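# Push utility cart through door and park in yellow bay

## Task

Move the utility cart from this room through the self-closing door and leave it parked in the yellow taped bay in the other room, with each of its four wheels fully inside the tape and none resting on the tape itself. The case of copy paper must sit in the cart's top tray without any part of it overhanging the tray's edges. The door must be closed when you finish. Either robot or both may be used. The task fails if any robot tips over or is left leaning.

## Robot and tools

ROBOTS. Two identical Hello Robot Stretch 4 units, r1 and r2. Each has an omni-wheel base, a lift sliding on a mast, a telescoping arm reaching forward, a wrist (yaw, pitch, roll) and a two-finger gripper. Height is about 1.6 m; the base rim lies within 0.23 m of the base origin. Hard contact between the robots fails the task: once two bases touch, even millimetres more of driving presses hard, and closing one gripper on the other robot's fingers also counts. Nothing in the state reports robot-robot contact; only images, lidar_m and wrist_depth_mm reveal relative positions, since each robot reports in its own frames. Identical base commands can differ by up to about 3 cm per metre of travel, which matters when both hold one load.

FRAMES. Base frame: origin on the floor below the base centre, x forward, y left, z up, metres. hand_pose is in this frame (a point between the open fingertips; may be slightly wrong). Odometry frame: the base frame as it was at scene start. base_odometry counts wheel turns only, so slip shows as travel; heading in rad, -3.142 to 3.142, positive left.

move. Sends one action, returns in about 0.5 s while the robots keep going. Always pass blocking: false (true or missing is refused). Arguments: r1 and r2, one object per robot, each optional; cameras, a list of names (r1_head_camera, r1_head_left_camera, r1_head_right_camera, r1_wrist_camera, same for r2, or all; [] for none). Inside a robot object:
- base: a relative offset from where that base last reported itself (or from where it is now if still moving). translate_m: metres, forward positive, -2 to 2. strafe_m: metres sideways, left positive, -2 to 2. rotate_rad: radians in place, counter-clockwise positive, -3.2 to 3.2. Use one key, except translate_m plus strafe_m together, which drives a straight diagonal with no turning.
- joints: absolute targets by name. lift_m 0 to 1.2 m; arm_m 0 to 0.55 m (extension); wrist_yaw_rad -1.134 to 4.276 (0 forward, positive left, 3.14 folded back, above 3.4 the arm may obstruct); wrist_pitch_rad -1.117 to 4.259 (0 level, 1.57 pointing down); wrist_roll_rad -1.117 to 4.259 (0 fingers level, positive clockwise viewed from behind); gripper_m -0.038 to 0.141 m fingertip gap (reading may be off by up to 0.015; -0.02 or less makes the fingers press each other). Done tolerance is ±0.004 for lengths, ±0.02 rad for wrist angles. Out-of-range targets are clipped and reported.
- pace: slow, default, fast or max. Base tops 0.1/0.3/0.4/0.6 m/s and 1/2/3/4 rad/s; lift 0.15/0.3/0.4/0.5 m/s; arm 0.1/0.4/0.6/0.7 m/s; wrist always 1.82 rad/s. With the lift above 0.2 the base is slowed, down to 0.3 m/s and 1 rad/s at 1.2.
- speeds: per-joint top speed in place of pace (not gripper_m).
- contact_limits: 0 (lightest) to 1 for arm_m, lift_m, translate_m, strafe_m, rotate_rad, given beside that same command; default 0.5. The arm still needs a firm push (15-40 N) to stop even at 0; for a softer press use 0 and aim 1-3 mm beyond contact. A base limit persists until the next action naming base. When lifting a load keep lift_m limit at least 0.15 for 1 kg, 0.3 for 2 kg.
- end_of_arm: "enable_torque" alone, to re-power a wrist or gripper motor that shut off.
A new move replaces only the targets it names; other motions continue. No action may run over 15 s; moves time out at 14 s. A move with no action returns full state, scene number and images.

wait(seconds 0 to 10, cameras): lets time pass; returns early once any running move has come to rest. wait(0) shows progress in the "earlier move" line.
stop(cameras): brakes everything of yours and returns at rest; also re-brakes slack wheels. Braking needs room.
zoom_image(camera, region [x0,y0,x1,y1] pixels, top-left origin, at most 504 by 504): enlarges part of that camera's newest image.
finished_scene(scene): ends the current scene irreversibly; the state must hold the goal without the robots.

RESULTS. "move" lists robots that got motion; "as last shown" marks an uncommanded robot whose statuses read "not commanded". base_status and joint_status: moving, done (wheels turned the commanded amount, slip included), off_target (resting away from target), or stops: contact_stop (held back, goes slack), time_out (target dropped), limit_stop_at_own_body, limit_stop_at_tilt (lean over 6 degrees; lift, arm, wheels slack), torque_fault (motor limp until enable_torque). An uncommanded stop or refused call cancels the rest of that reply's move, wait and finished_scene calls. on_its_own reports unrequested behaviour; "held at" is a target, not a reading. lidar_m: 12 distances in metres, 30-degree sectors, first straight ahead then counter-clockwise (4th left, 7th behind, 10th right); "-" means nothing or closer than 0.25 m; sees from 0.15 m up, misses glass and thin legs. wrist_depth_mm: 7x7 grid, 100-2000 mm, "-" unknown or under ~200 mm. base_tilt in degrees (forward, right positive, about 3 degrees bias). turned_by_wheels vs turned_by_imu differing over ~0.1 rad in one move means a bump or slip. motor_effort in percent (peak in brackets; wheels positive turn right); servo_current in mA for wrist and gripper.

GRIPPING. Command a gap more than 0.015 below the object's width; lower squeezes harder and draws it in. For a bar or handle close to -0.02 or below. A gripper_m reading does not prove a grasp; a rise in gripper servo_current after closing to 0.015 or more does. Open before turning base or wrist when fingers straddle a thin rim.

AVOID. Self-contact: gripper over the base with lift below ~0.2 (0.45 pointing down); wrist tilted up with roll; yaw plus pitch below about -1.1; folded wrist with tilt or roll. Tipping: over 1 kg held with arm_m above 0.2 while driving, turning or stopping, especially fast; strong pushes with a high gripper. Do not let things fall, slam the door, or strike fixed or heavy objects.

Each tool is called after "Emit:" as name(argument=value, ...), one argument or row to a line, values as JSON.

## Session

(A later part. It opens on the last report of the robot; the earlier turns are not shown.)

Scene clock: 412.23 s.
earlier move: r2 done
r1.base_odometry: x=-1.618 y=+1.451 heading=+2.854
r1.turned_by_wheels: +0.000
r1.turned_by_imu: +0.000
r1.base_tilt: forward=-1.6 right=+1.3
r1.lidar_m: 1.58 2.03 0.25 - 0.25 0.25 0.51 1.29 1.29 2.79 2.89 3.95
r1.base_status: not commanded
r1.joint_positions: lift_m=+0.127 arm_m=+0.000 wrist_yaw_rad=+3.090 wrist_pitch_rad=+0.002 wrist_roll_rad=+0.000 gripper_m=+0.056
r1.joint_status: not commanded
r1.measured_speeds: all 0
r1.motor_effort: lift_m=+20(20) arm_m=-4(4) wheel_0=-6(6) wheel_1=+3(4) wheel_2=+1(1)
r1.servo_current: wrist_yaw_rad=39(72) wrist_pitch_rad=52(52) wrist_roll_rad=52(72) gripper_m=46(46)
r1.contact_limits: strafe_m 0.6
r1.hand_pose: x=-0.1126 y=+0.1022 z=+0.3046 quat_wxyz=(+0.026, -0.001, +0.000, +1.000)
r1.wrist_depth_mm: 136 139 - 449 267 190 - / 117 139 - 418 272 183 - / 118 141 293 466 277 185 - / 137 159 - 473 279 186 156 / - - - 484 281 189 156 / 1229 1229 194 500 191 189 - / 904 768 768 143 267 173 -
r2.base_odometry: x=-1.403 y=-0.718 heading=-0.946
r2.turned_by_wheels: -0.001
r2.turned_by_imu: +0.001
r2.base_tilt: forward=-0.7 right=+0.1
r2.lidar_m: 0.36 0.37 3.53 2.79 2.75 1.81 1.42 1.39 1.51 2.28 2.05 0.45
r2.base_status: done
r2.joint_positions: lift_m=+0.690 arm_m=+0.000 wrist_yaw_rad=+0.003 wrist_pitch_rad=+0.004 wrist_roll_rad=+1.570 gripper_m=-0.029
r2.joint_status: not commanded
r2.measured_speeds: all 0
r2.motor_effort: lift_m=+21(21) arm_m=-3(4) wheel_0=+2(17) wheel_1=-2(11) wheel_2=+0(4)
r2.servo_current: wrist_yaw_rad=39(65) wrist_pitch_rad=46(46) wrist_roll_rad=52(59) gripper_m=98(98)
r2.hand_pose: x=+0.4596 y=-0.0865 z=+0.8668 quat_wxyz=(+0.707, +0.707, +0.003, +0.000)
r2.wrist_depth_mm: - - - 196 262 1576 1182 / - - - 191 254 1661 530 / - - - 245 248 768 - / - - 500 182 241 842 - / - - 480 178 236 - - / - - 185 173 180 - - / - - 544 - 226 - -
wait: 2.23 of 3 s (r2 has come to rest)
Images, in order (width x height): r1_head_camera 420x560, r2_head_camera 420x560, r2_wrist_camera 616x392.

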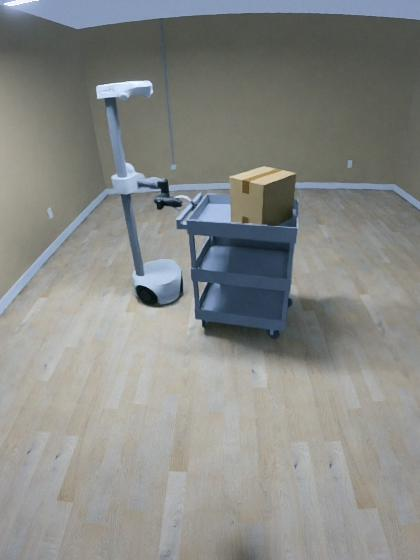

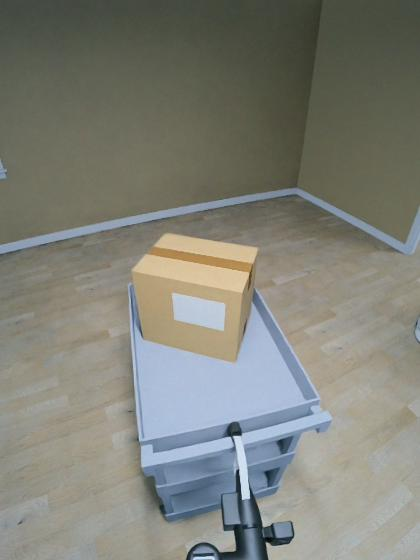

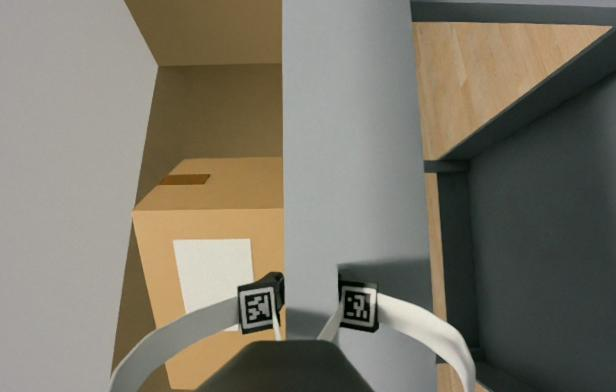

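Emit:
move(
  blocking=false,
  r2={"base":{"rotate_rad":0.5},"pace":"slow"},
)

Emit:
wait(
  seconds=3,
)

Emit:
move(
  blocking=false,
  r2={"base":{"strafe_m":-0.45}},
)

Emit:
wait(
  seconds=3,
)

Emit:
move(
  blocking=false,
  r2={"base":{"rotate_rad":0.5},"pace":"slow"},
)

Emit:
wait(
  seconds=3,
)

Emit:
move(
  blocking=false,
  r2={"base":{"translate_m":0.5,"strafe_m":-0.2}},
)

Emit:
wait(
  seconds=3,
  cameras=["r1_head_camera","r2_head_camera","r1_head_right_camera"],
)

Scene clock: 427.57 s.
move: r2 moving
r1: as last shown
r1.contact_limits: strafe_m 0.6
r2.base_odometry: x=-1.403 y=-0.718 heading=-0.822
r2.turned_by_wheels: +0.124
r2.turned_by_imu: +0.121
r2.base_tilt: forward=-0.7 right=+0.1
r2.lidar_m: 0.38 0.42 3.23 2.77 2.73 1.66 1.37 1.38 1.61 2.71 2.04 0.43
r2.base_status: rotate_rad moving
r2.joint_positions: lift_m=+0.690 arm_m=+0.000 wrist_yaw_rad=-0.006 wrist_pitch_rad=+0.004 wrist_roll_rad=+1.570 gripper_m=-0.029
r2.joint_status: not commanded
r2.measured_speeds: translate_m=-0.001 strafe_m=+0.001 rotate_rad=+0.486 lift_m=+0.000 arm_m=+0.000 wrist_yaw_rad=+0.000 wrist_pitch_rad=+0.000 wrist_roll_rad=+0.000
r2.motor_effort: lift_m=+21(21) arm_m=-4(4) wheel_0=-11(15) wheel_1=-6(8) wheel_2=-13(14)
r2.servo_current: wrist_yaw_rad=46(52) wrist_pitch_rad=46(52) wrist_roll_rad=52(52) gripper_m=91(98)
r2.hand_pose: x=+0.4588 y=-0.0890 z=+0.8668 quat_wxyz=(+0.707, +0.707, -0.001, -0.003)
r2.wrist_depth_mm: - - - 177 239 1661 1138 / - - - 177 237 1708 - / - - 585 176 235 820 - / - - 466 175 234 820 - / - - 504 173 233 - - / - - 185 173 180 - - / - - - - 230 - -
pictures: none

Scene clock: 428.77 s.
earlier move: r2 done
r1.base_odometry: x=-1.618 y=+1.451 heading=+2.854
r1.turned_by_wheels: +0.000
r1.turned_by_imu: +0.000
r1.base_tilt: forward=-1.6 right=+1.3
r1.lidar_m: 1.59 2.05 0.25 - 0.26 0.25 0.53 1.26 1.28 2.78 2.85 1.98
r1.base_status: not commanded
r1.joint_positions: lift_m=+0.127 arm_m=+0.000 wrist_yaw_rad=+3.090 wrist_pitch_rad=+0.002 wrist_roll_rad=+0.000 gripper_m=+0.056
r1.joint_status: not commanded
r1.measured_speeds: all 0
r1.motor_effort: lift_m=+20(20) arm_m=-4(4) wheel_0=-5(6) wheel_1=+3(4) wheel_2=+1(1)
r1.servo_current: wrist_yaw_rad=46(59) wrist_pitch_rad=52(52) wrist_roll_rad=46(65) gripper_m=52(52)
r1.contact_limits: strafe_m 0.6
r1.hand_pose: x=-0.1126 y=+0.1022 z=+0.3046 quat_wxyz=(+0.026, -0.001, +0.000, +1.000)
r1.wrist_depth_mm: 137 139 - 449 268 191 - / 116 139 - 415 272 184 - / 118 141 293 466 277 186 - / 137 160 - 473 279 186 156 / - - - 480 281 188 157 / 1255 1205 194 500 191 189 - / 866 768 759 143 267 173 -
r2.base_odometry: x=-1.403 y=-0.718 heading=-0.447
r2.turned_by_wheels: +0.374
r2.turned_by_imu: +0.364
r2.base_tilt: forward=-0.6 right=+0.1
r2.lidar_m: 0.46 3.57 2.78 2.74 1.83 1.43 1.37 1.47 2.19 2.04 2.23 0.35
r2.base_status: done
r2.joint_positions: lift_m=+0.690 arm_m=+0.000 wrist_yaw_rad=-0.005 wrist_pitch_rad=+0.004 wrist_roll_rad=+1.570 gripper_m=-0.029
r2.joint_status: not commanded
r2.measured_speeds: all 0
r2.motor_effort: lift_m=+21(21) arm_m=-4(4) wheel_0=-5(15) wheel_1=-6(8) wheel_2=-6(14)
r2.servo_current: wrist_yaw_rad=59(59) wrist_pitch_rad=52(52) wrist_roll_rad=46(59) gripper_m=91(98)
r2.hand_pose: x=+0.4589 y=-0.0889 z=+0.8668 quat_wxyz=(+0.707, +0.707, +0.000, -0.003)
r2.wrist_depth_mm: - 362 357 - 149 - - / - 430 421 103 163 - - / - - 530 109 183 - - / - - - 127 203 - - / - - - 142 224 1618 512 / - - 185 158 178 1537 466 / - - - - 340 347 1078
wait: 1.20 of 3 s (r2 has come to rest)
pictures: none

Scene clock: 429.27 s.
move: r2 moving
r1: as last shown
r1.contact_limits: strafe_m 0.6
r2.base_odometry: x=-1.419 y=-0.751 heading=-0.447
r2.turned_by_wheels: +0.001
r2.turned_by_imu: +0.001
r2.base_tilt: forward=-0.7 right=+0.0
r2.lidar_m: 0.44 3.56 2.82 2.78 1.85 1.43 1.40 1.51 2.17 2.02 2.17 0.34
r2.base_status: strafe_m moving
r2.joint_positions: lift_m=+0.690 arm_m=+0.000 wrist_yaw_rad=+0.004 wrist_pitch_rad=+0.004 wrist_roll_rad=+1.570 gripper_m=-0.029
r2.joint_status: not commanded
r2.measured_speeds: translate_m=+0.000 strafe_m=-0.140 rotate_rad=+0.000 lift_m=+0.000 arm_m=+0.000 wrist_yaw_rad=+0.020 wrist_pitch_rad=+0.000 wrist_roll_rad=+0.000
r2.motor_effort: lift_m=+21(21) arm_m=-3(4) wheel_0=+17(17) wheel_1=-8(13) wheel_2=-1(6)
r2.servo_current: wrist_yaw_rad=39(59) wrist_pitch_rad=39(46) wrist_roll_rad=39(46) gripper_m=98(98)
r2.hand_pose: x=+0.4597 y=-0.0863 z=+0.8668 quat_wxyz=(+0.707, +0.707, +0.003, +0.000)
r2.wrist_depth_mm: - 357 355 - 145 - - / - 430 415 - 159 - - / - - 530 107 175 - - / - - - 119 196 - - / - - - 137 219 1576 500 / - - 187 154 178 1618 466 / - - - - 343 351 1138
pictures: none

Scene clock: 431.60 s.
earlier move: r2 done
r1.base_odometry: x=-1.618 y=+1.451 heading=+2.854
r1.turned_by_wheels: +0.000
r1.turned_by_imu: +0.000
r1.base_tilt: forward=-1.6 right=+1.3
r1.lidar_m: 1.41 1.60 0.25 - 0.25 0.25 0.51 1.31 1.24 2.79 2.87 1.47
r1.base_status: not commanded
r1.joint_positions: lift_m=+0.127 arm_m=+0.000 wrist_yaw_rad=+3.090 wrist_pitch_rad=+0.002 wrist_roll_rad=+0.000 gripper_m=+0.056
r1.joint_status: not commanded
r1.measured_speeds: all 0
r1.motor_effort: lift_m=+20(20) arm_m=-4(4) wheel_0=-6(6) wheel_1=+3(4) wheel_2=+1(1)
r1.servo_current: wrist_yaw_rad=46(78) wrist_pitch_rad=39(52) wrist_roll_rad=39(65) gripper_m=39(52)
r1.contact_limits: strafe_m 0.6
r1.hand_pose: x=-0.1126 y=+0.1022 z=+0.3046 quat_wxyz=(+0.026, -0.001, +0.000, +1.000)
r1.wrist_depth_mm: 137 139 - 445 270 190 - / 116 139 - 415 273 184 - / 118 141 291 466 277 185 - / 137 160 - 480 279 187 156 / - - - 484 282 189 157 / 1255 1255 193 492 191 189 - / 878 788 768 143 268 172 -
r2.base_odometry: x=-1.598 y=-1.124 heading=-0.448
r2.turned_by_wheels: -0.001
r2.turned_by_imu: +0.001
r2.base_tilt: forward=-0.7 right=+0.1
r2.lidar_m: 0.41 0.45 3.26 3.20 1.90 1.47 1.44 1.56 2.25 1.60 1.63 0.43
r2.base_status: done
r2.joint_positions: lift_m=+0.690 arm_m=+0.000 wrist_yaw_rad=+0.002 wrist_pitch_rad=+0.004 wrist_roll_rad=+1.570 gripper_m=-0.029
r2.joint_status: not commanded
r2.measured_speeds: all 0
r2.motor_effort: lift_m=+21(21) arm_m=-4(4) wheel_0=+2(20) wheel_1=-3(13) wheel_2=+0(6)
r2.servo_current: wrist_yaw_rad=52(72) wrist_pitch_rad=39(46) wrist_roll_rad=52(59) gripper_m=98(104)
r2.hand_pose: x=+0.4595 y=-0.0868 z=+0.8668 quat_wxyz=(+0.707, +0.707, +0.002, -0.001)
r2.wrist_depth_mm: - - - 154 212 1537 - / - - 574 158 215 - - / - - 452 161 220 - - / - - 484 164 225 831 - / - - 554 168 230 - - / - - 184 172 180 - - / - - - - 241 1618 496
wait: 2.33 of 3 s (r2 has come to rest)
pictures: none

Scene clock: 432.10 s.
move: r2 moving
r1: as last shown
r1.contact_limits: strafe_m 0.6
r2.base_odometry: x=-1.598 y=-1.124 heading=-0.323
r2.turned_by_wheels: +0.125
r2.turned_by_imu: +0.121
r2.base_tilt: forward=-0.6 right=+0.1
r2.lidar_m: 0.44 3.73 3.20 3.17 1.73 1.43 1.42 1.63 2.63 1.59 3.01 0.41
r2.base_status: rotate_rad moving
r2.joint_positions: lift_m=+0.690 arm_m=+0.000 wrist_yaw_rad=-0.006 wrist_pitch_rad=+0.004 wrist_roll_rad=+1.570 gripper_m=-0.029
r2.joint_status: not commanded
r2.measured_speeds: translate_m=+0.000 strafe_m=+0.001 rotate_rad=+0.493 lift_m=+0.000 arm_m=+0.000 wrist_yaw_rad=+0.000 wrist_pitch_rad=+0.000 wrist_roll_rad=+0.000
r2.motor_effort: lift_m=+21(21) arm_m=-4(4) wheel_0=-10(14) wheel_1=-7(9) wheel_2=-13(14)
r2.servo_current: wrist_yaw_rad=52(59) wrist_pitch_rad=39(46) wrist_roll_rad=46(59) gripper_m=91(98)
r2.hand_pose: x=+0.4588 y=-0.0892 z=+0.8668 quat_wxyz=(+0.707, +0.707, -0.001, -0.004)
r2.wrist_depth_mm: - - - 140 195 699 - / - - 466 145 202 - - / - 455 442 150 211 - - / - - 517 158 220 - - / - - 609 165 229 - - / - - 185 172 179 1756 517 / - - - - - 1618 469
pictures: none

Scene clock: 433.30 s.
earlier move: r2 done
r1.base_odometry: x=-1.618 y=+1.451 heading=+2.854
r1.turned_by_wheels: +0.000
r1.turned_by_imu: +0.000
r1.base_tilt: forward=-1.6 right=+1.3
r1.lidar_m: 1.55 1.60 0.25 - 0.25 0.25 0.54 1.28 1.27 2.78 2.88 1.61
r1.base_status: not commanded
r1.joint_positions: lift_m=+0.127 arm_m=+0.000 wrist_yaw_rad=+3.090 wrist_pitch_rad=+0.002 wrist_roll_rad=+0.000 gripper_m=+0.056
r1.joint_status: not commanded
r1.measured_speeds: all 0
r1.motor_effort: lift_m=+20(20) arm_m=-4(4) wheel_0=-5(6) wheel_1=+3(3) wheel_2=+1(1)
r1.servo_current: wrist_yaw_rad=52(65) wrist_pitch_rad=46(52) wrist_roll_rad=46(65) gripper_m=39(46)
r1.contact_limits: strafe_m 0.6
r1.hand_pose: x=-0.1126 y=+0.1022 z=+0.3046 quat_wxyz=(+0.026, -0.001, +0.000, +1.000)
r1.wrist_depth_mm: 137 139 - 449 270 190 - / 116 139 - 415 272 183 - / 118 141 294 462 276 186 - / 137 160 - 473 279 187 155 / - - - 484 282 189 157 / 1255 1229 194 492 191 189 - / 878 768 768 143 267 172 -
r2.base_odometry: x=-1.598 y=-1.124 heading=+0.051
r2.turned_by_wheels: +0.374
r2.turned_by_imu: +0.364
r2.base_tilt: forward=-0.6 right=+0.1
r2.lidar_m: 0.46 3.25 3.18 1.95 1.47 1.42 1.52 2.18 1.61 1.63 0.34 0.33
r2.base_status: done
r2.joint_positions: lift_m=+0.690 arm_m=+0.000 wrist_yaw_rad=-0.006 wrist_pitch_rad=+0.004 wrist_roll_rad=+1.570 gripper_m=-0.029
r2.joint_status: not commanded
r2.measured_speeds: all 0
r2.motor_effort: lift_m=+21(21) arm_m=-4(4) wheel_0=-5(14) wheel_1=-5(9) wheel_2=-5(14)
r2.servo_current: wrist_yaw_rad=59(72) wrist_pitch_rad=39(46) wrist_roll_rad=39(59) gripper_m=91(98)
r2.hand_pose: x=+0.4587 y=-0.0892 z=+0.8668 quat_wxyz=(+0.707, +0.707, -0.001, -0.004)
r2.wrist_depth_mm: - 370 364 - - - - / - 512 462 - 148 - - / - - - - 168 - - / - - - 103 183 549 535 / - - - 125 221 1576 488 / - - 184 147 178 1576 1205 / - - - - 364 368 1078
wait: 1.20 of 3 s (r2 has come to rest)
pictures: none

Scene clock: 433.80 s.
move: r2 moving
r1: as last shown
r1.contact_limits: strafe_m 0.6
r2.base_odometry: x=-1.566 y=-1.135 heading=+0.052
r2.turned_by_wheels: +0.001
r2.turned_by_imu: +0.001
r2.base_tilt: forward=-0.7 right=+0.1
r2.lidar_m: 0.44 3.26 3.18 1.99 1.51 1.46 1.55 2.21 1.60 1.64 3.37 0.30
r2.base_status: translate_m moving; strafe_m moving
r2.joint_positions: lift_m=+0.690 arm_m=+0.000 wrist_yaw_rad=+0.001 wrist_pitch_rad=+0.004 wrist_roll_rad=+1.570 gripper_m=-0.029
r2.joint_status: not commanded
r2.measured_speeds: translate_m=+0.122 strafe_m=-0.049 rotate_rad=+0.003 lift_m=+0.000 arm_m=+0.000 wrist_yaw_rad=+0.024 wrist_pitch_rad=+0.000 wrist_roll_rad=+0.000
r2.motor_effort: lift_m=+21(21) arm_m=-3(4) wheel_0=+15(15) wheel_1=+8(8) wheel_2=-14(16)
r2.servo_current: wrist_yaw_rad=52(59) wrist_pitch_rad=39(46) wrist_roll_rad=52(59) gripper_m=85(98)
r2.hand_pose: x=+0.4594 y=-0.0871 z=+0.8668 quat_wxyz=(+0.707, +0.707, +0.002, -0.001)
r2.wrist_depth_mm: - 362 366 - - 119 - / - 539 477 - - 131 - / - - - - - - - / - - - - 180 569 517 / - - - - 216 1537 473 / - - 186 134 179 1576 436 / - - - - - 1618 1118
pictures: none

Scene clock: 436.50 s.
earlier move: r2 done
r1.base_odometry: x=-1.618 y=+1.451 heading=+2.854
r1.turned_by_wheels: +0.000
r1.turned_by_imu: +0.000
r1.base_tilt: forward=-1.6 right=+1.3
r1.lidar_m: 1.61 2.75 0.25 - 0.25 0.25 0.50 1.29 1.27 2.77 2.87 1.68
r1.base_status: not commanded
r1.joint_positions: lift_m=+0.127 arm_m=+0.000 wrist_yaw_rad=+3.090 wrist_pitch_rad=+0.002 wrist_roll_rad=+0.000 gripper_m=+0.056
r1.joint_status: not commanded
r1.measured_speeds: all 0
r1.motor_effort: lift_m=+20(20) arm_m=-4(4) wheel_0=-5(6) wheel_1=+3(4) wheel_2=+0(1)
r1.servo_current: wrist_yaw_rad=39(65) wrist_pitch_rad=52(52) wrist_roll_rad=65(78) gripper_m=39(52)
r1.contact_limits: strafe_m 0.6
r1.hand_pose: x=-0.1126 y=+0.1022 z=+0.3046 quat_wxyz=(+0.026, -0.001, +0.000, +1.000)
r1.wrist_depth_mm: 136 139 - 449 268 190 - / 116 139 - 415 274 183 - / 118 141 293 462 274 185 - / 137 160 - 469 279 187 156 / - - - 480 281 188 157 / 1281 1229 194 496 191 189 - / 878 768 759 143 267 172 -
r2.base_odometry: x=-1.089 y=-1.298 heading=+0.051
r2.turned_by_wheels: -0.001
r2.turned_by_imu: -0.004
r2.base_tilt: forward=-0.7 right=+0.1
r2.lidar_m: 0.48 3.16 3.07 2.64 2.03 1.94 2.07 2.80 1.63 2.88 0.31 0.32
r2.base_status: done
r2.joint_positions: lift_m=+0.690 arm_m=+0.000 wrist_yaw_rad=-0.024 wrist_pitch_rad=+0.005 wrist_roll_rad=+1.570 gripper_m=-0.029
r2.joint_status: not commanded
r2.measured_speeds: all 0
r2.on_its_own: wrist_yaw_rad is at rest, and its servo_current (156 mA) is outside its rest range (0 to 104 mA)
r2.motor_effort: lift_m=+21(21) arm_m=+4(4) wheel_0=-4(20) wheel_1=+4(8) wheel_2=-7(18)
r2.servo_current: wrist_yaw_rad=156(176) wrist_pitch_rad=46(52) wrist_roll_rad=59(65) gripper_m=85(98)
r2.hand_pose: x=+0.4571 y=-0.0943 z=+0.8665 quat_wxyz=(+0.707, +0.707, -0.007, -0.010)
r2.wrist_depth_mm: - - - - - - - / - - - - - - - / - - - - - - - / - - - - - - 462 / - - - - - 1464 1182 / - - 185 - - 384 1060 / - - - - - 1708 1182
wait: 2.70 of 3 s (r2 has come to rest)
pictures: r1_head_camera, r1_head_right_camera, r2_head_camera
Images, in order (width x height): r1_head_camera 420x560, r1_head_right_camera 420x672, r2_head_camera 420x560.

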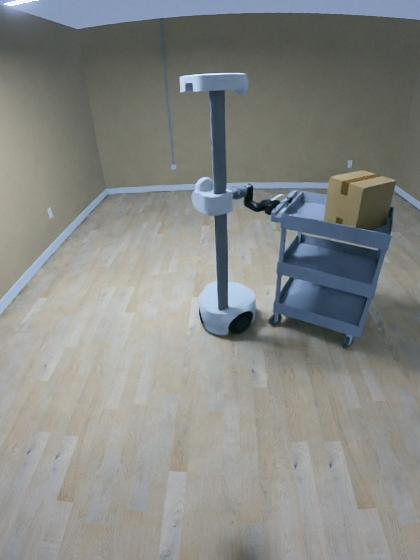

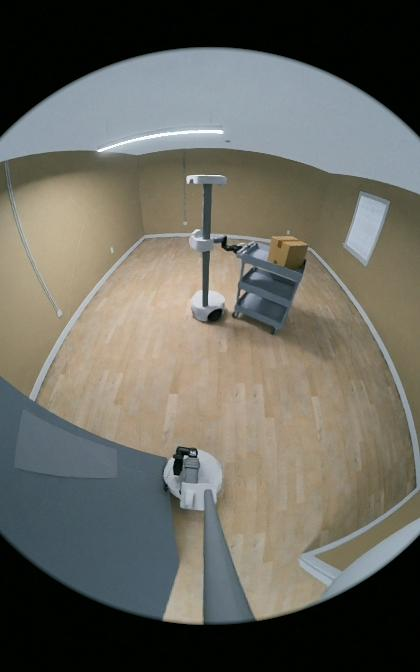

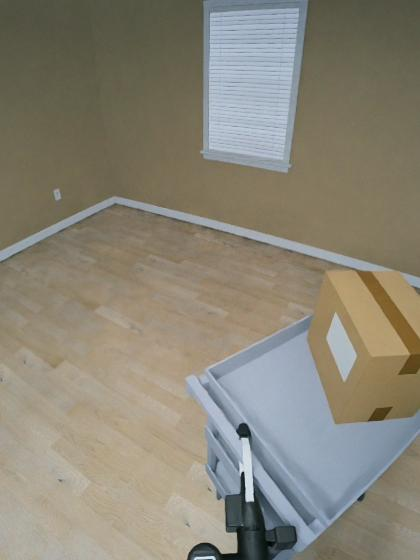

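Emit:
move(
  blocking=false,
  r2={"base":{"strafe_m":-0.45}},
)

Emit:
wait(
  seconds=3,
)

Emit:
move(
  blocking=false,
  r2={"base":{"rotate_rad":0.4},"pace":"slow"},
)

Emit:
wait(
  seconds=3,
)

Emit:
move(
  blocking=false,
  r2={"base":{"strafe_m":-0.45}},
)

Emit:
wait(
  seconds=3,
  cameras=["r1_head_camera","r2_head_camera","r1_head_right_camera"],
)

Scene clock: 453.73 s.
move: r2 moving
r1: as last shown
r1.contact_limits: strafe_m 0.6
r2.base_odometry: x=-1.087 y=-1.334 heading=+0.051
r2.turned_by_wheels: +0.000
r2.turned_by_imu: +0.001
r2.base_tilt: forward=-0.7 right=+0.0
r2.lidar_m: 0.46 3.21 3.10 2.66 2.05 1.97 2.10 2.76 1.59 2.84 0.37 0.32
r2.base_status: strafe_m moving
r2.joint_positions: lift_m=+0.690 arm_m=+0.000 wrist_yaw_rad=-0.003 wrist_pitch_rad=+0.005 wrist_roll_rad=+1.570 gripper_m=-0.029
r2.joint_status: not commanded
r2.measured_speeds: translate_m=+0.000 strafe_m=-0.141 rotate_rad=+0.001 lift_m=+0.000 arm_m=+0.000 wrist_yaw_rad=+0.021 wrist_pitch_rad=+0.000 wrist_roll_rad=+0.000
r2.motor_effort: lift_m=+21(21) arm_m=+4(4) wheel_0=+9(15) wheel_1=-12(12) wheel_2=+0(6)
r2.servo_current: wrist_yaw_rad=46(143) wrist_pitch_rad=39(46) wrist_roll_rad=46(52) gripper_m=85(98)
r2.hand_pose: x=+0.4590 y=-0.0884 z=+0.8665 quat_wxyz=(+0.707, +0.707, +0.001, -0.003)
r2.wrist_depth_mm: - - - - - - - / - - - - - - - / - - - - - - - / - - - - - - 462 / - - - - - 1537 1182 / - - - - - 379 392 / - - - - - 1661 1182
pictures: none

Scene clock: 456.07 s.
earlier move: r2 done
r1.base_odometry: x=-1.618 y=+1.451 heading=+2.854
r1.turned_by_wheels: +0.000
r1.turned_by_imu: +0.000
r1.base_tilt: forward=-1.6 right=+1.3
r1.lidar_m: 1.22 2.74 0.25 - 0.25 0.25 0.52 1.29 1.27 2.77 2.91 1.34
r1.base_status: not commanded
r1.joint_positions: lift_m=+0.127 arm_m=+0.000 wrist_yaw_rad=+3.090 wrist_pitch_rad=+0.002 wrist_roll_rad=+0.000 gripper_m=+0.056
r1.joint_status: not commanded
r1.measured_speeds: all 0
r1.motor_effort: lift_m=+20(20) arm_m=-4(4) wheel_0=-5(6) wheel_1=+3(4) wheel_2=+1(1)
r1.servo_current: wrist_yaw_rad=33(65) wrist_pitch_rad=39(52) wrist_roll_rad=39(65) gripper_m=39(52)
r1.contact_limits: strafe_m 0.6
r1.hand_pose: x=-0.1126 y=+0.1022 z=+0.3046 quat_wxyz=(+0.026, -0.001, +0.000, +1.000)
r1.wrist_depth_mm: 136 139 - 449 268 190 - / 116 139 - 413 273 184 - / 118 141 294 462 277 186 - / 137 160 - 473 281 187 156 / - - - 480 281 189 157 / 1281 1255 195 496 191 190 - / 878 759 768 143 267 172 -
r2.base_odometry: x=-1.066 y=-1.748 heading=+0.051
r2.turned_by_wheels: +0.000
r2.turned_by_imu: +0.002
r2.base_tilt: forward=-0.7 right=+0.0
r2.lidar_m: 0.42 0.49 3.45 3.00 2.25 2.19 2.34 1.30 1.27 2.49 2.61 0.41
r2.base_status: done
r2.joint_positions: lift_m=+0.690 arm_m=+0.000 wrist_yaw_rad=+0.001 wrist_pitch_rad=+0.005 wrist_roll_rad=+1.570 gripper_m=-0.029
r2.joint_status: not commanded
r2.measured_speeds: all 0
r2.motor_effort: lift_m=+21(21) arm_m=+4(4) wheel_0=+3(23) wheel_1=-1(12) wheel_2=-1(6)
r2.servo_current: wrist_yaw_rad=39(143) wrist_pitch_rad=46(52) wrist_roll_rad=46(65) gripper_m=85(98)
r2.hand_pose: x=+0.4593 y=-0.0872 z=+0.8665 quat_wxyz=(+0.707, +0.707, +0.002, -0.002)
r2.wrist_depth_mm: - - - 139 193 - - / - 496 459 144 200 - - / - 455 442 150 209 - - / - - 517 156 219 - - / - - 615 163 229 - - / - - 185 172 179 1708 488 / - - - - - 1618 462
wait: 2.33 of 3 s (r2 has come to rest)
pictures: none

Scene clock: 456.57 s.
move: r2 moving
r1: as last shown
r1.contact_limits: strafe_m 0.6
r2.base_odometry: x=-1.066 y=-1.748 heading=+0.175
r2.turned_by_wheels: +0.124
r2.turned_by_imu: +0.121
r2.base_tilt: forward=-0.7 right=+0.1
r2.lidar_m: 0.43 3.50 3.46 2.72 2.23 2.19 2.47 1.28 1.29 2.62 2.56 0.36
r2.base_status: rotate_rad moving
r2.joint_positions: lift_m=+0.690 arm_m=+0.000 wrist_yaw_rad=-0.005 wrist_pitch_rad=+0.005 wrist_roll_rad=+1.570 gripper_m=-0.029
r2.joint_status: not commanded
r2.measured_speeds: translate_m=+0.002 strafe_m=-0.001 rotate_rad=+0.489 lift_m=+0.000 arm_m=+0.000 wrist_yaw_rad=+0.000 wrist_pitch_rad=+0.000 wrist_roll_rad=+0.000
r2.motor_effort: lift_m=+21(21) arm_m=+4(4) wheel_0=-7(11) wheel_1=-9(9) wheel_2=-12(13)
r2.servo_current: wrist_yaw_rad=46(59) wrist_pitch_rad=46(52) wrist_roll_rad=33(65) gripper_m=85(91)
r2.hand_pose: x=+0.4589 y=-0.0888 z=+0.8665 quat_wxyz=(+0.707, +0.707, +0.000, -0.004)
r2.wrist_depth_mm: - 466 445 121 176 - - / - 413 407 128 186 - - / - 500 469 136 196 - - / - - 569 147 211 - - / - - - 156 227 1708 - / - - 183 171 176 1576 488 / - - - - - 1576 1205
pictures: none

Scene clock: 457.63 s.
earlier move: r2 done
r1.base_odometry: x=-1.618 y=+1.451 heading=+2.854
r1.turned_by_wheels: +0.000
r1.turned_by_imu: +0.000
r1.base_tilt: forward=-1.6 right=+1.2
r1.lidar_m: 1.25 2.77 0.25 - 0.25 0.25 0.51 1.28 1.29 2.77 2.89 1.33
r1.base_status: not commanded
r1.joint_positions: lift_m=+0.127 arm_m=+0.000 wrist_yaw_rad=+3.090 wrist_pitch_rad=+0.002 wrist_roll_rad=+0.000 gripper_m=+0.056
r1.joint_status: not commanded
r1.measured_speeds: all 0
r1.motor_effort: lift_m=+20(20) arm_m=-4(4) wheel_0=-5(6) wheel_1=+3(4) wheel_2=+1(1)
r1.servo_current: wrist_yaw_rad=52(65) wrist_pitch_rad=39(52) wrist_roll_rad=52(65) gripper_m=39(52)
r1.contact_limits: strafe_m 0.6
r1.hand_pose: x=-0.1126 y=+0.1022 z=+0.3046 quat_wxyz=(+0.026, -0.001, +0.000, +1.000)
r1.wrist_depth_mm: 136 139 - 445 268 191 - / 116 140 - 413 272 184 - / 118 141 293 466 278 185 - / 137 159 - 473 278 187 156 / - - - 484 281 189 157 / 1255 1229 195 492 190 189 - / 878 750 759 143 267 173 -
r2.base_odometry: x=-1.066 y=-1.748 heading=+0.449
r2.turned_by_wheels: +0.274
r2.turned_by_imu: +0.266
r2.base_tilt: forward=-0.7 right=+0.1
r2.lidar_m: 0.45 3.46 3.42 2.34 2.20 2.26 1.43 1.27 2.42 2.73 0.31 0.32
r2.base_status: done
r2.joint_positions: lift_m=+0.690 arm_m=+0.000 wrist_yaw_rad=-0.005 wrist_pitch_rad=+0.005 wrist_roll_rad=+1.570 gripper_m=-0.029
r2.joint_status: not commanded
r2.measured_speeds: all 0
r2.motor_effort: lift_m=+21(21) arm_m=+4(4) wheel_0=-7(14) wheel_1=-5(10) wheel_2=-8(13)
r2.servo_current: wrist_yaw_rad=52(59) wrist_pitch_rad=46(52) wrist_roll_rad=39(65) gripper_m=85(98)
r2.hand_pose: x=+0.4588 y=-0.0889 z=+0.8665 quat_wxyz=(+0.707, +0.707, +0.000, -0.004)
r2.wrist_depth_mm: - 404 392 - - - - / - - 535 - - - - / - - - - - 156 - / - - - - - 1397 500 / - - - - 224 1537 466 / - - 185 140 177 1397 413 / - - - - - 1708 1182
wait: 1.07 of 3 s (r2 has come to rest)
pictures: none

Scene clock: 458.13 s.
move: r2 moving
r1: as last shown
r1.contact_limits: strafe_m 0.6
r2.base_odometry: x=-1.050 y=-1.780 heading=+0.450
r2.turned_by_wheels: +0.001
r2.turned_by_imu: +0.001
r2.base_tilt: forward=-0.7 right=+0.1
r2.lidar_m: 0.44 3.47 3.44 2.39 2.24 2.28 1.41 1.24 2.41 2.68 0.39 0.32
r2.base_status: strafe_m moving
r2.joint_positions: lift_m=+0.690 arm_m=+0.000 wrist_yaw_rad=+0.002 wrist_pitch_rad=+0.005 wrist_roll_rad=+1.570 gripper_m=-0.029
r2.joint_status: not commanded
r2.measured_speeds: translate_m=-0.001 strafe_m=-0.140 rotate_rad=+0.005 lift_m=+0.000 arm_m=+0.000 wrist_yaw_rad=+0.013 wrist_pitch_rad=+0.000 wrist_roll_rad=+0.000
r2.motor_effort: lift_m=+21(21) arm_m=+4(4) wheel_0=+14(16) wheel_1=-11(12) wheel_2=-1(7)
r2.servo_current: wrist_yaw_rad=39(59) wrist_pitch_rad=52(52) wrist_roll_rad=52(52) gripper_m=91(91)
r2.hand_pose: x=+0.4594 y=-0.0870 z=+0.8665 quat_wxyz=(+0.707, +0.707, +0.002, -0.001)
r2.wrist_depth_mm: - 404 387 - - - - / - - 539 - - - - / - - - - - - - / - - - - - 1366 496 / - - - - - 1618 462 / - - 185 124 176 1397 410 / - - - - - 1661 1160
pictures: none

Scene clock: 460.47 s.
earlier move: r2 done
r1.base_odometry: x=-1.618 y=+1.451 heading=+2.854
r1.turned_by_wheels: +0.000
r1.turned_by_imu: +0.000
r1.base_tilt: forward=-1.6 right=+1.3
r1.lidar_m: 4.91 2.77 0.25 - 0.25 0.25 0.52 1.29 1.24 2.77 2.89 1.12
r1.base_status: not commanded
r1.joint_positions: lift_m=+0.127 arm_m=+0.000 wrist_yaw_rad=+3.090 wrist_pitch_rad=+0.002 wrist_roll_rad=+0.000 gripper_m=+0.056
r1.joint_status: not commanded
r1.measured_speeds: all 0
r1.motor_effort: lift_m=+20(20) arm_m=-4(4) wheel_0=-5(6) wheel_1=+3(3) wheel_2=+0(1)
r1.servo_current: wrist_yaw_rad=39(72) wrist_pitch_rad=46(52) wrist_roll_rad=26(72) gripper_m=39(46)
r1.contact_limits: strafe_m 0.6
r1.hand_pose: x=-0.1126 y=+0.1022 z=+0.3046 quat_wxyz=(+0.026, -0.001, +0.000, +1.000)
r1.wrist_depth_mm: 137 139 - 445 268 190 - / 116 139 - 413 272 185 - / 118 141 293 466 277 185 - / 137 159 - 477 279 187 156 / - - - 484 282 189 157 / 1255 1255 193 496 190 189 - / 878 768 759 143 267 172 -
r2.base_odometry: x=-0.870 y=-2.153 heading=+0.449
r2.turned_by_wheels: -0.001
r2.turned_by_imu: +0.000
r2.base_tilt: forward=-0.7 right=+0.1
r2.lidar_m: 0.41 3.70 3.80 2.74 2.57 2.61 1.14 1.28 2.16 2.31 2.19 0.40
r2.base_status: done
r2.joint_positions: lift_m=+0.690 arm_m=+0.000 wrist_yaw_rad=+0.002 wrist_pitch_rad=+0.005 wrist_roll_rad=+1.570 gripper_m=-0.029
r2.joint_status: not commanded
r2.measured_speeds: all 0
r2.motor_effort: lift_m=+21(21) arm_m=+4(4) wheel_0=+0(20) wheel_1=-2(12) wheel_2=-1(7)
r2.servo_current: wrist_yaw_rad=46(59) wrist_pitch_rad=46(52) wrist_roll_rad=59(65) gripper_m=85(91)
r2.hand_pose: x=+0.4594 y=-0.0870 z=+0.8665 quat_wxyz=(+0.707, +0.707, +0.002, -0.001)
r2.wrist_depth_mm: - 462 459 122 177 - - / - 415 407 129 187 - - / - 500 466 138 199 - - / - - 559 147 211 - - / - - - 155 225 1756 - / - - 184 169 179 1576 488 / - - - - - 1576 1160
wait: 2.33 of 3 s (r2 has come to rest)
pictures: r1_head_camera, r1_head_right_camera, r2_head_camera
Images, in order (width x height): r1_head_camera 420x560, r1_head_right_camera 420x672, r2_head_camera 420x560.

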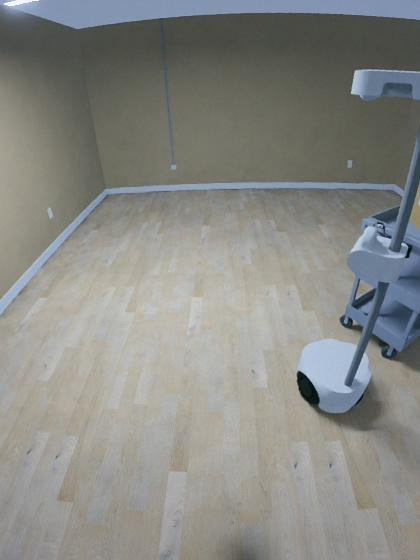

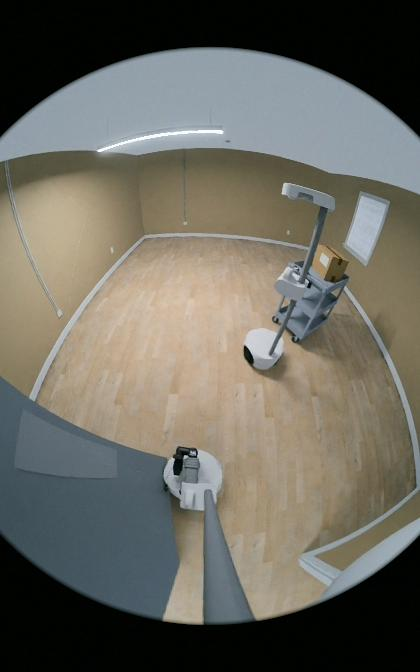

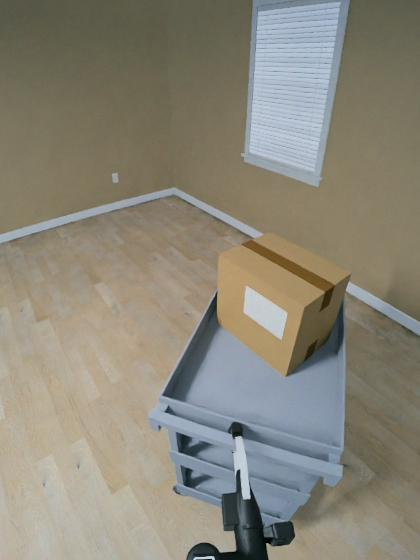

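Emit:
move(
  blocking=false,
  r2={"base":{"rotate_rad":0.35},"pace":"slow"},
)

Emit:
wait(
  seconds=3,
)

Emit:
move(
  blocking=false,
  r2={"base":{"strafe_m":-0.5,"translate_m":0.1}},
)

Emit:
wait(
  seconds=3,
)

Emit:
move(
  blocking=false,
  r2={"base":{"rotate_rad":0.27},"pace":"slow"},
)

Emit:
wait(
  seconds=3,
)

Emit:
move(
  blocking=false,
  r2={"base":{"strafe_m":-0.3,"translate_m":0.2}},
)

Emit:
wait(
  seconds=3,
  cameras=["r1_head_camera","r2_head_camera","r1_head_right_camera","r2_head_left_camera","r2_head_right_camera"],
)

Scene clock: 489.40 s.
move: r2 moving
r1: as last shown
r1.contact_limits: strafe_m 0.6
r2.base_odometry: x=-0.870 y=-2.153 heading=+0.574
r2.turned_by_wheels: +0.125
r2.turned_by_imu: +0.121
r2.base_tilt: forward=-0.6 right=+0.1
r2.lidar_m: 0.44 3.69 3.50 2.65 2.58 2.73 1.13 2.12 2.20 2.24 0.40 0.36
r2.base_status: rotate_rad moving
r2.joint_positions: lift_m=+0.690 arm_m=+0.000 wrist_yaw_rad=-0.005 wrist_pitch_rad=+0.005 wrist_roll_rad=+1.570 gripper_m=-0.029
r2.joint_status: not commanded
r2.measured_speeds: translate_m=+0.000 strafe_m=+0.001 rotate_rad=+0.486 lift_m=+0.000 arm_m=+0.000 wrist_yaw_rad=+0.000 wrist_pitch_rad=+0.000 wrist_roll_rad=+0.000
r2.motor_effort: lift_m=+21(21) arm_m=+4(4) wheel_0=-12(14) wheel_1=-7(10) wheel_2=-13(13)
r2.servo_current: wrist_yaw_rad=46(59) wrist_pitch_rad=46(46) wrist_roll_rad=46(52) gripper_m=91(98)
r2.hand_pose: x=+0.4588 y=-0.0889 z=+0.8665 quat_wxyz=(+0.707, +0.707, +0.000, -0.004)
r2.wrist_depth_mm: - 382 382 104 160 - - / - 407 410 114 173 - - / - - 504 120 187 - - / - - - 133 206 - - / - - - 150 226 1576 517 / - - 184 167 179 1618 484 / - - - - 277 1618 1205
pictures: none

Scene clock: 490.37 s.
earlier move: r2 done
r1.base_odometry: x=-1.618 y=+1.451 heading=+2.854
r1.turned_by_wheels: +0.000
r1.turned_by_imu: +0.000
r1.base_tilt: forward=-1.6 right=+1.3
r1.lidar_m: 4.89 2.75 0.25 - 0.25 0.25 0.50 1.28 1.26 2.77 2.90 1.13
r1.base_status: not commanded
r1.joint_positions: lift_m=+0.127 arm_m=+0.000 wrist_yaw_rad=+3.090 wrist_pitch_rad=+0.002 wrist_roll_rad=+0.000 gripper_m=+0.056
r1.joint_status: not commanded
r1.measured_speeds: all 0
r1.motor_effort: lift_m=+20(20) arm_m=-4(4) wheel_0=-5(6) wheel_1=+3(3) wheel_2=+1(1)
r1.servo_current: wrist_yaw_rad=20(72) wrist_pitch_rad=39(46) wrist_roll_rad=52(65) gripper_m=39(46)
r1.contact_limits: strafe_m 0.6
r1.hand_pose: x=-0.1126 y=+0.1022 z=+0.3046 quat_wxyz=(+0.026, -0.001, +0.000, +1.000)
r1.wrist_depth_mm: 136 139 - 445 270 190 - / 116 139 - 415 271 185 - / 118 141 293 462 276 186 - / 137 160 - 469 282 187 156 / - - - 477 282 188 157 / 1255 1255 193 496 191 189 - / 878 759 759 143 268 173 -
r2.base_odometry: x=-0.870 y=-2.153 heading=+0.797
r2.turned_by_wheels: +0.224
r2.turned_by_imu: +0.217
r2.base_tilt: forward=-0.6 right=+0.1
r2.lidar_m: 0.45 3.71 2.97 2.57 2.57 1.17 1.15 2.11 2.46 2.18 0.32 0.31
r2.base_status: done
r2.joint_positions: lift_m=+0.690 arm_m=+0.000 wrist_yaw_rad=-0.005 wrist_pitch_rad=+0.005 wrist_roll_rad=+1.570 gripper_m=-0.029
r2.joint_status: not commanded
r2.measured_speeds: all 0
r2.motor_effort: lift_m=+21(21) arm_m=+4(4) wheel_0=-7(14) wheel_1=-6(10) wheel_2=-8(13)
r2.servo_current: wrist_yaw_rad=52(59) wrist_pitch_rad=46(52) wrist_roll_rad=46(59) gripper_m=91(98)
r2.hand_pose: x=+0.4588 y=-0.0889 z=+0.8665 quat_wxyz=(+0.707, +0.707, +0.000, -0.004)
r2.wrist_depth_mm: - 399 382 - - 116 - / - - 512 - - 132 - / - - - - - 159 - / - - - - 182 1499 512 / - - - - 223 1618 466 / - - 185 143 177 1618 377 / - - - - - 1708 1160
wait: 0.97 of 3 s (r2 has come to rest)
pictures: none

Scene clock: 490.87 s.
move: r2 moving
r1: as last shown
r1.contact_limits: strafe_m 0.6
r2.base_odometry: x=-0.843 y=-2.171 heading=+0.798
r2.turned_by_wheels: +0.001
r2.turned_by_imu: +0.001
r2.base_tilt: forward=-0.7 right=+0.1
r2.lidar_m: 0.44 3.73 3.02 2.60 2.61 1.18 1.17 2.11 2.45 2.16 0.44 0.30
r2.base_status: translate_m moving; strafe_m moving
r2.joint_positions: lift_m=+0.690 arm_m=+0.000 wrist_yaw_rad=+0.004 wrist_pitch_rad=+0.005 wrist_roll_rad=+1.570 gripper_m=-0.029
r2.joint_status: not commanded
r2.measured_speeds: translate_m=+0.025 strafe_m=-0.125 rotate_rad=+0.008 lift_m=+0.000 arm_m=+0.000 wrist_yaw_rad=+0.035 wrist_pitch_rad=+0.000 wrist_roll_rad=+0.000
r2.motor_effort: lift_m=+21(21) arm_m=+4(4) wheel_0=+19(19) wheel_1=-7(12) wheel_2=-8(11)
r2.servo_current: wrist_yaw_rad=52(65) wrist_pitch_rad=39(46) wrist_roll_rad=46(59) gripper_m=85(91)
r2.hand_pose: x=+0.4596 y=-0.0862 z=+0.8665 quat_wxyz=(+0.707, +0.707, +0.003, +0.000)
r2.wrist_depth_mm: - 399 - - - - - / - - 580 - - - - / - - - - - - - / - - - - - 1397 496 / - - - - - 1618 466 / - - 186 120 178 1366 389 / - - - - - 1661 1182
pictures: none

Scene clock: 493.50 s.
earlier move: r2 done
r1.base_odometry: x=-1.618 y=+1.451 heading=+2.854
r1.turned_by_wheels: +0.000
r1.turned_by_imu: +0.000
r1.base_tilt: forward=-1.6 right=+1.3
r1.lidar_m: 4.90 2.76 0.25 - 0.25 0.25 0.53 1.30 1.26 2.77 1.40 1.41
r1.base_status: not commanded
r1.joint_positions: lift_m=+0.127 arm_m=+0.000 wrist_yaw_rad=+3.090 wrist_pitch_rad=+0.002 wrist_roll_rad=+0.000 gripper_m=+0.056
r1.joint_status: not commanded
r1.measured_speeds: all 0
r1.motor_effort: lift_m=+20(20) arm_m=-4(4) wheel_0=-5(6) wheel_1=+3(4) wheel_2=+1(1)
r1.servo_current: wrist_yaw_rad=46(72) wrist_pitch_rad=39(52) wrist_roll_rad=59(72) gripper_m=39(46)
r1.contact_limits: strafe_m 0.6
r1.hand_pose: x=-0.1126 y=+0.1022 z=+0.3046 quat_wxyz=(+0.026, -0.001, +0.000, +1.000)
r1.wrist_depth_mm: 136 139 - 449 268 190 - / 116 139 - 418 273 184 - / 118 140 293 462 276 185 - / 137 160 - 473 279 187 156 / - - - 484 282 188 157 / 1229 1255 194 492 191 190 - / 878 768 768 143 267 172 -
r2.base_odometry: x=-0.443 y=-2.431 heading=+0.797
r2.turned_by_wheels: -0.001
r2.turned_by_imu: +0.001
r2.base_tilt: forward=-0.7 right=+0.1
r2.lidar_m: 0.45 3.73 3.55 3.09 3.08 1.40 2.07 2.07 1.95 1.67 1.65 0.31
r2.base_status: done
r2.joint_positions: lift_m=+0.690 arm_m=+0.000 wrist_yaw_rad=+0.001 wrist_pitch_rad=+0.005 wrist_roll_rad=+1.570 gripper_m=-0.029
r2.joint_status: not commanded
r2.measured_speeds: all 0
r2.motor_effort: lift_m=+21(21) arm_m=+4(4) wheel_0=+1(20) wheel_1=-3(12) wheel_2=-5(11)
r2.servo_current: wrist_yaw_rad=39(65) wrist_pitch_rad=46(52) wrist_roll_rad=46(59) gripper_m=91(98)
r2.hand_pose: x=+0.4594 y=-0.0870 z=+0.8665 quat_wxyz=(+0.707, +0.707, +0.002, -0.001)
r2.wrist_depth_mm: - 362 364 - - 125 - / - 530 477 - - - - / - - - - - - - / - - - - 182 559 517 / - - - 116 219 1537 477 / - - 185 144 179 1618 1182 / - - - - 362 1576 1098
wait: 2.63 of 3 s (r2 has come to rest)
pictures: none

Scene clock: 494.00 s.
move: r2 moving
r1: as last shown
r1.contact_limits: strafe_m 0.6
r2.base_odometry: x=-0.443 y=-2.431 heading=+0.921
r2.turned_by_wheels: +0.124
r2.turned_by_imu: +0.120
r2.base_tilt: forward=-0.7 right=+0.1
r2.lidar_m: 0.45 3.79 3.34 3.08 3.13 1.41 2.07 2.07 1.82 1.67 0.28 0.32
r2.base_status: rotate_rad moving
r2.joint_positions: lift_m=+0.690 arm_m=+0.000 wrist_yaw_rad=-0.011 wrist_pitch_rad=+0.005 wrist_roll_rad=+1.570 gripper_m=-0.029
r2.joint_status: not commanded
r2.measured_speeds: translate_m=-0.001 strafe_m=+0.001 rotate_rad=+0.482 lift_m=+0.000 arm_m=+0.000 wrist_yaw_rad=-0.016 wrist_pitch_rad=+0.000 wrist_roll_rad=+0.000
r2.motor_effort: lift_m=+21(21) arm_m=+4(4) wheel_0=-18(18) wheel_1=-8(10) wheel_2=-14(14)
r2.servo_current: wrist_yaw_rad=72(72) wrist_pitch_rad=39(46) wrist_roll_rad=52(59) gripper_m=91(91)
r2.hand_pose: x=+0.4583 y=-0.0907 z=+0.8665 quat_wxyz=(+0.707, +0.707, -0.002, -0.006)
r2.wrist_depth_mm: - 404 392 - - - - / - - 535 - - - - / - - - - - 163 - / - - - - - 1397 500 / - - - - 225 1576 466 / - - 185 134 179 1397 384 / - - - - - 1708 1182
pictures: none

Scene clock: 494.90 s.
earlier move: r2 done
r1.base_odometry: x=-1.618 y=+1.451 heading=+2.854
r1.turned_by_wheels: +0.000
r1.turned_by_imu: +0.000
r1.base_tilt: forward=-1.6 right=+1.3
r1.lidar_m: 4.89 2.78 0.25 - 0.25 0.26 0.53 1.29 1.27 2.78 1.41 1.40
r1.base_status: not commanded
r1.joint_positions: lift_m=+0.127 arm_m=+0.000 wrist_yaw_rad=+3.090 wrist_pitch_rad=+0.002 wrist_roll_rad=+0.000 gripper_m=+0.056
r1.joint_status: not commanded
r1.measured_speeds: all 0
r1.motor_effort: lift_m=+20(20) arm_m=-4(4) wheel_0=-5(6) wheel_1=+3(4) wheel_2=+1(1)
r1.servo_current: wrist_yaw_rad=39(65) wrist_pitch_rad=46(52) wrist_roll_rad=52(59) gripper_m=39(46)
r1.contact_limits: strafe_m 0.6
r1.hand_pose: x=-0.1126 y=+0.1022 z=+0.3046 quat_wxyz=(+0.026, -0.001, +0.000, +1.000)
r1.wrist_depth_mm: 137 139 - 449 268 190 - / 116 139 - 413 273 183 - / 118 141 294 462 274 186 - / 137 160 - 473 279 186 156 / - - - 484 282 188 157 / 1229 1255 193 496 190 189 - / 878 759 759 142 268 172 -
r2.base_odometry: x=-0.443 y=-2.431 heading=+1.065
r2.turned_by_wheels: +0.145
r2.turned_by_imu: +0.140
r2.base_tilt: forward=-0.7 right=+0.1
r2.lidar_m: 0.45 3.92 3.22 3.05 1.43 1.41 2.05 2.15 1.73 1.66 0.32 0.32
r2.base_status: done
r2.joint_positions: lift_m=+0.690 arm_m=+0.000 wrist_yaw_rad=-0.014 wrist_pitch_rad=+0.005 wrist_roll_rad=+1.570 gripper_m=-0.029
r2.joint_status: not commanded
r2.measured_speeds: all 0
r2.motor_effort: lift_m=+21(21) arm_m=+4(4) wheel_0=-4(18) wheel_1=-6(10) wheel_2=-7(15)
r2.servo_current: wrist_yaw_rad=91(91) wrist_pitch_rad=46(52) wrist_roll_rad=46(59) gripper_m=91(98)
r2.hand_pose: x=+0.4580 y=-0.0914 z=+0.8664 quat_wxyz=(+0.707, +0.707, -0.003, -0.007)
r2.wrist_depth_mm: - - - - - - - / - - - - - - - / - - - - - - - / - - - - - - 462 / - - - - - 1499 445 / - - 184 - - 384 1138 / - - - - - 1576 1160
wait: 0.90 of 3 s (r2 has come to rest)
pictures: none

Scene clock: 495.40 s.
move: r2 moving
r1: as last shown
r1.contact_limits: strafe_m 0.6
r2.base_odometry: x=-0.412 y=-2.429 heading=+1.065
r2.turned_by_wheels: +0.000
r2.turned_by_imu: +0.000
r2.base_tilt: forward=-0.7 right=+0.0
r2.lidar_m: 0.47 3.88 3.23 3.11 1.47 1.44 2.09 2.19 1.70 1.64 0.34 0.31
r2.base_status: translate_m moving; strafe_m moving
r2.joint_positions: lift_m=+0.690 arm_m=+0.000 wrist_yaw_rad=-0.007 wrist_pitch_rad=+0.005 wrist_roll_rad=+1.570 gripper_m=-0.029
r2.joint_status: not commanded
r2.measured_speeds: translate_m=+0.068 strafe_m=-0.102 rotate_rad=-0.002 lift_m=+0.000 arm_m=+0.000 wrist_yaw_rad=+0.033 wrist_pitch_rad=+0.000 wrist_roll_rad=+0.000
r2.motor_effort: lift_m=+21(21) arm_m=+4(4) wheel_0=+18(18) wheel_1=-8(10) wheel_2=-13(15)
r2.servo_current: wrist_yaw_rad=59(85) wrist_pitch_rad=46(46) wrist_roll_rad=46(52) gripper_m=85(104)
r2.hand_pose: x=+0.4587 y=-0.0894 z=+0.8664 quat_wxyz=(+0.707, +0.707, -0.001, -0.004)
r2.wrist_depth_mm: - - - - - - - / - - - - - - - / - - - - - - - / - - - - - - 462 / - - - - - - 445 / - - - - - 379 1060 / - - - - - 1708 1160
pictures: none

Scene clock: 497.60 s.
earlier move: r2 done
r1.base_odometry: x=-1.618 y=+1.451 heading=+2.854
r1.turned_by_wheels: +0.000
r1.turned_by_imu: +0.000
r1.base_tilt: forward=-1.6 right=+1.3
r1.lidar_m: 4.88 2.74 0.25 - 0.25 0.25 0.51 1.30 1.25 2.77 1.77 1.75
r1.base_status: not commanded
r1.joint_positions: lift_m=+0.127 arm_m=+0.000 wrist_yaw_rad=+3.090 wrist_pitch_rad=+0.002 wrist_roll_rad=+0.000 gripper_m=+0.056
r1.joint_status: not commanded
r1.measured_speeds: all 0
r1.motor_effort: lift_m=+20(20) arm_m=-4(4) wheel_0=-5(6) wheel_1=+3(4) wheel_2=+1(1)
r1.servo_current: wrist_yaw_rad=39(65) wrist_pitch_rad=39(52) wrist_roll_rad=65(65) gripper_m=39(46)
r1.contact_limits: strafe_m 0.6
r1.hand_pose: x=-0.1126 y=+0.1022 z=+0.3046 quat_wxyz=(+0.026, -0.001, +0.000, +1.000)
r1.wrist_depth_mm: 137 139 - 449 270 191 - / 116 139 - 415 273 183 - / 118 141 293 466 277 185 - / 137 160 - 473 279 187 156 / - - - 484 282 188 157 / 1229 1229 194 492 191 189 - / 891 778 759 143 268 172 -
r2.base_odometry: x=-0.084 y=-2.401 heading=+1.065
r2.turned_by_wheels: +0.000
r2.turned_by_imu: +0.002
r2.base_tilt: forward=-0.7 right=+0.1
r2.lidar_m: 0.44 3.68 3.49 3.38 1.77 1.78 2.28 1.94 1.40 1.34 0.37 0.35
r2.base_status: done
r2.joint_positions: lift_m=+0.690 arm_m=+0.000 wrist_yaw_rad=-0.002 wrist_pitch_rad=+0.005 wrist_roll_rad=+1.570 gripper_m=-0.029
r2.joint_status: not commanded
r2.measured_speeds: all 0
r2.motor_effort: lift_m=+21(21) arm_m=+4(4) wheel_0=+0(22) wheel_1=-4(10) wheel_2=-4(15)
r2.servo_current: wrist_yaw_rad=39(85) wrist_pitch_rad=52(52) wrist_roll_rad=46(59) gripper_m=85(104)
r2.hand_pose: x=+0.4591 y=-0.0881 z=+0.8664 quat_wxyz=(+0.707, +0.707, +0.001, -0.003)
r2.wrist_depth_mm: - 355 349 - 143 - - / - 442 430 - - - - / - - 549 105 174 - - / - - - 117 195 554 - / - - - 133 222 1576 504 / - - 185 154 179 1618 1118 / - - - - 345 - 359
wait: 2.20 of 3 s (r2 has come to rest)
pictures: r1_head_camera, r1_head_right_camera, r2_head_camera, r2_head_left_camera, r2_head_right_camera
Images, in order (width x height): r1_head_camera 420x560, r1_head_right_camera 420x672, r2_head_camera 420x560, r2_head_left_camera 420x672, r2_head_right_camera 420x672.

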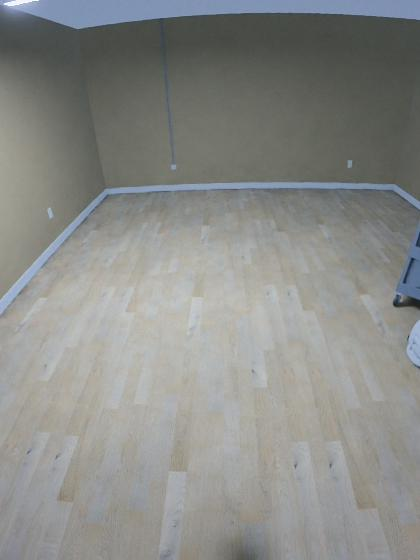

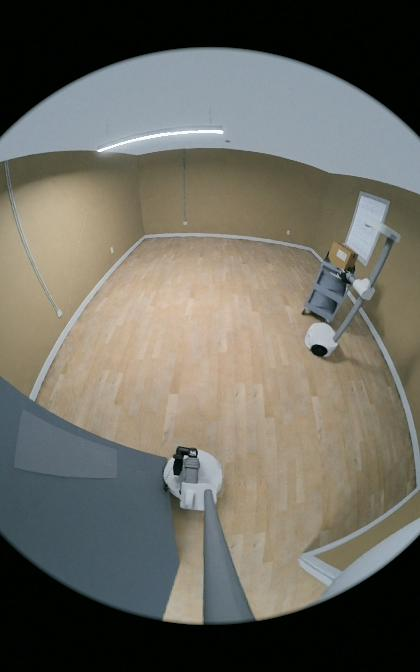

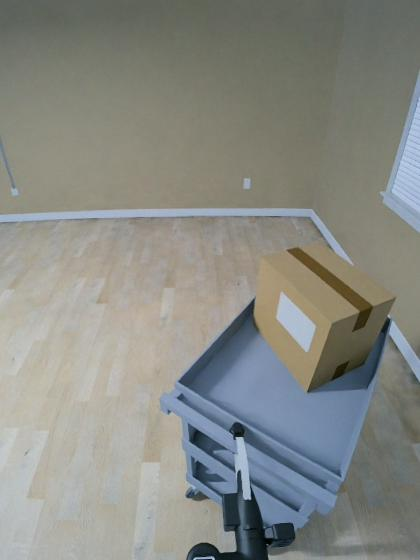

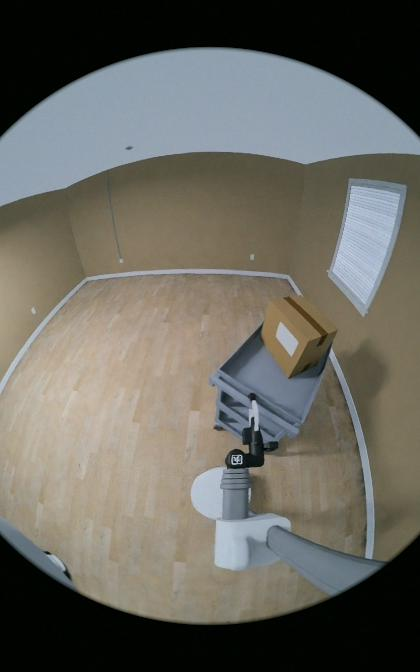

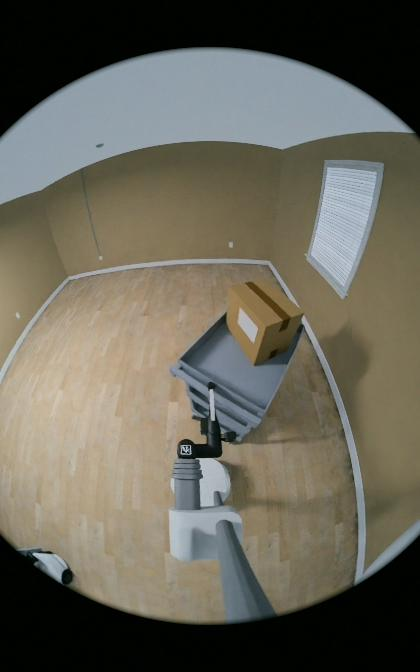

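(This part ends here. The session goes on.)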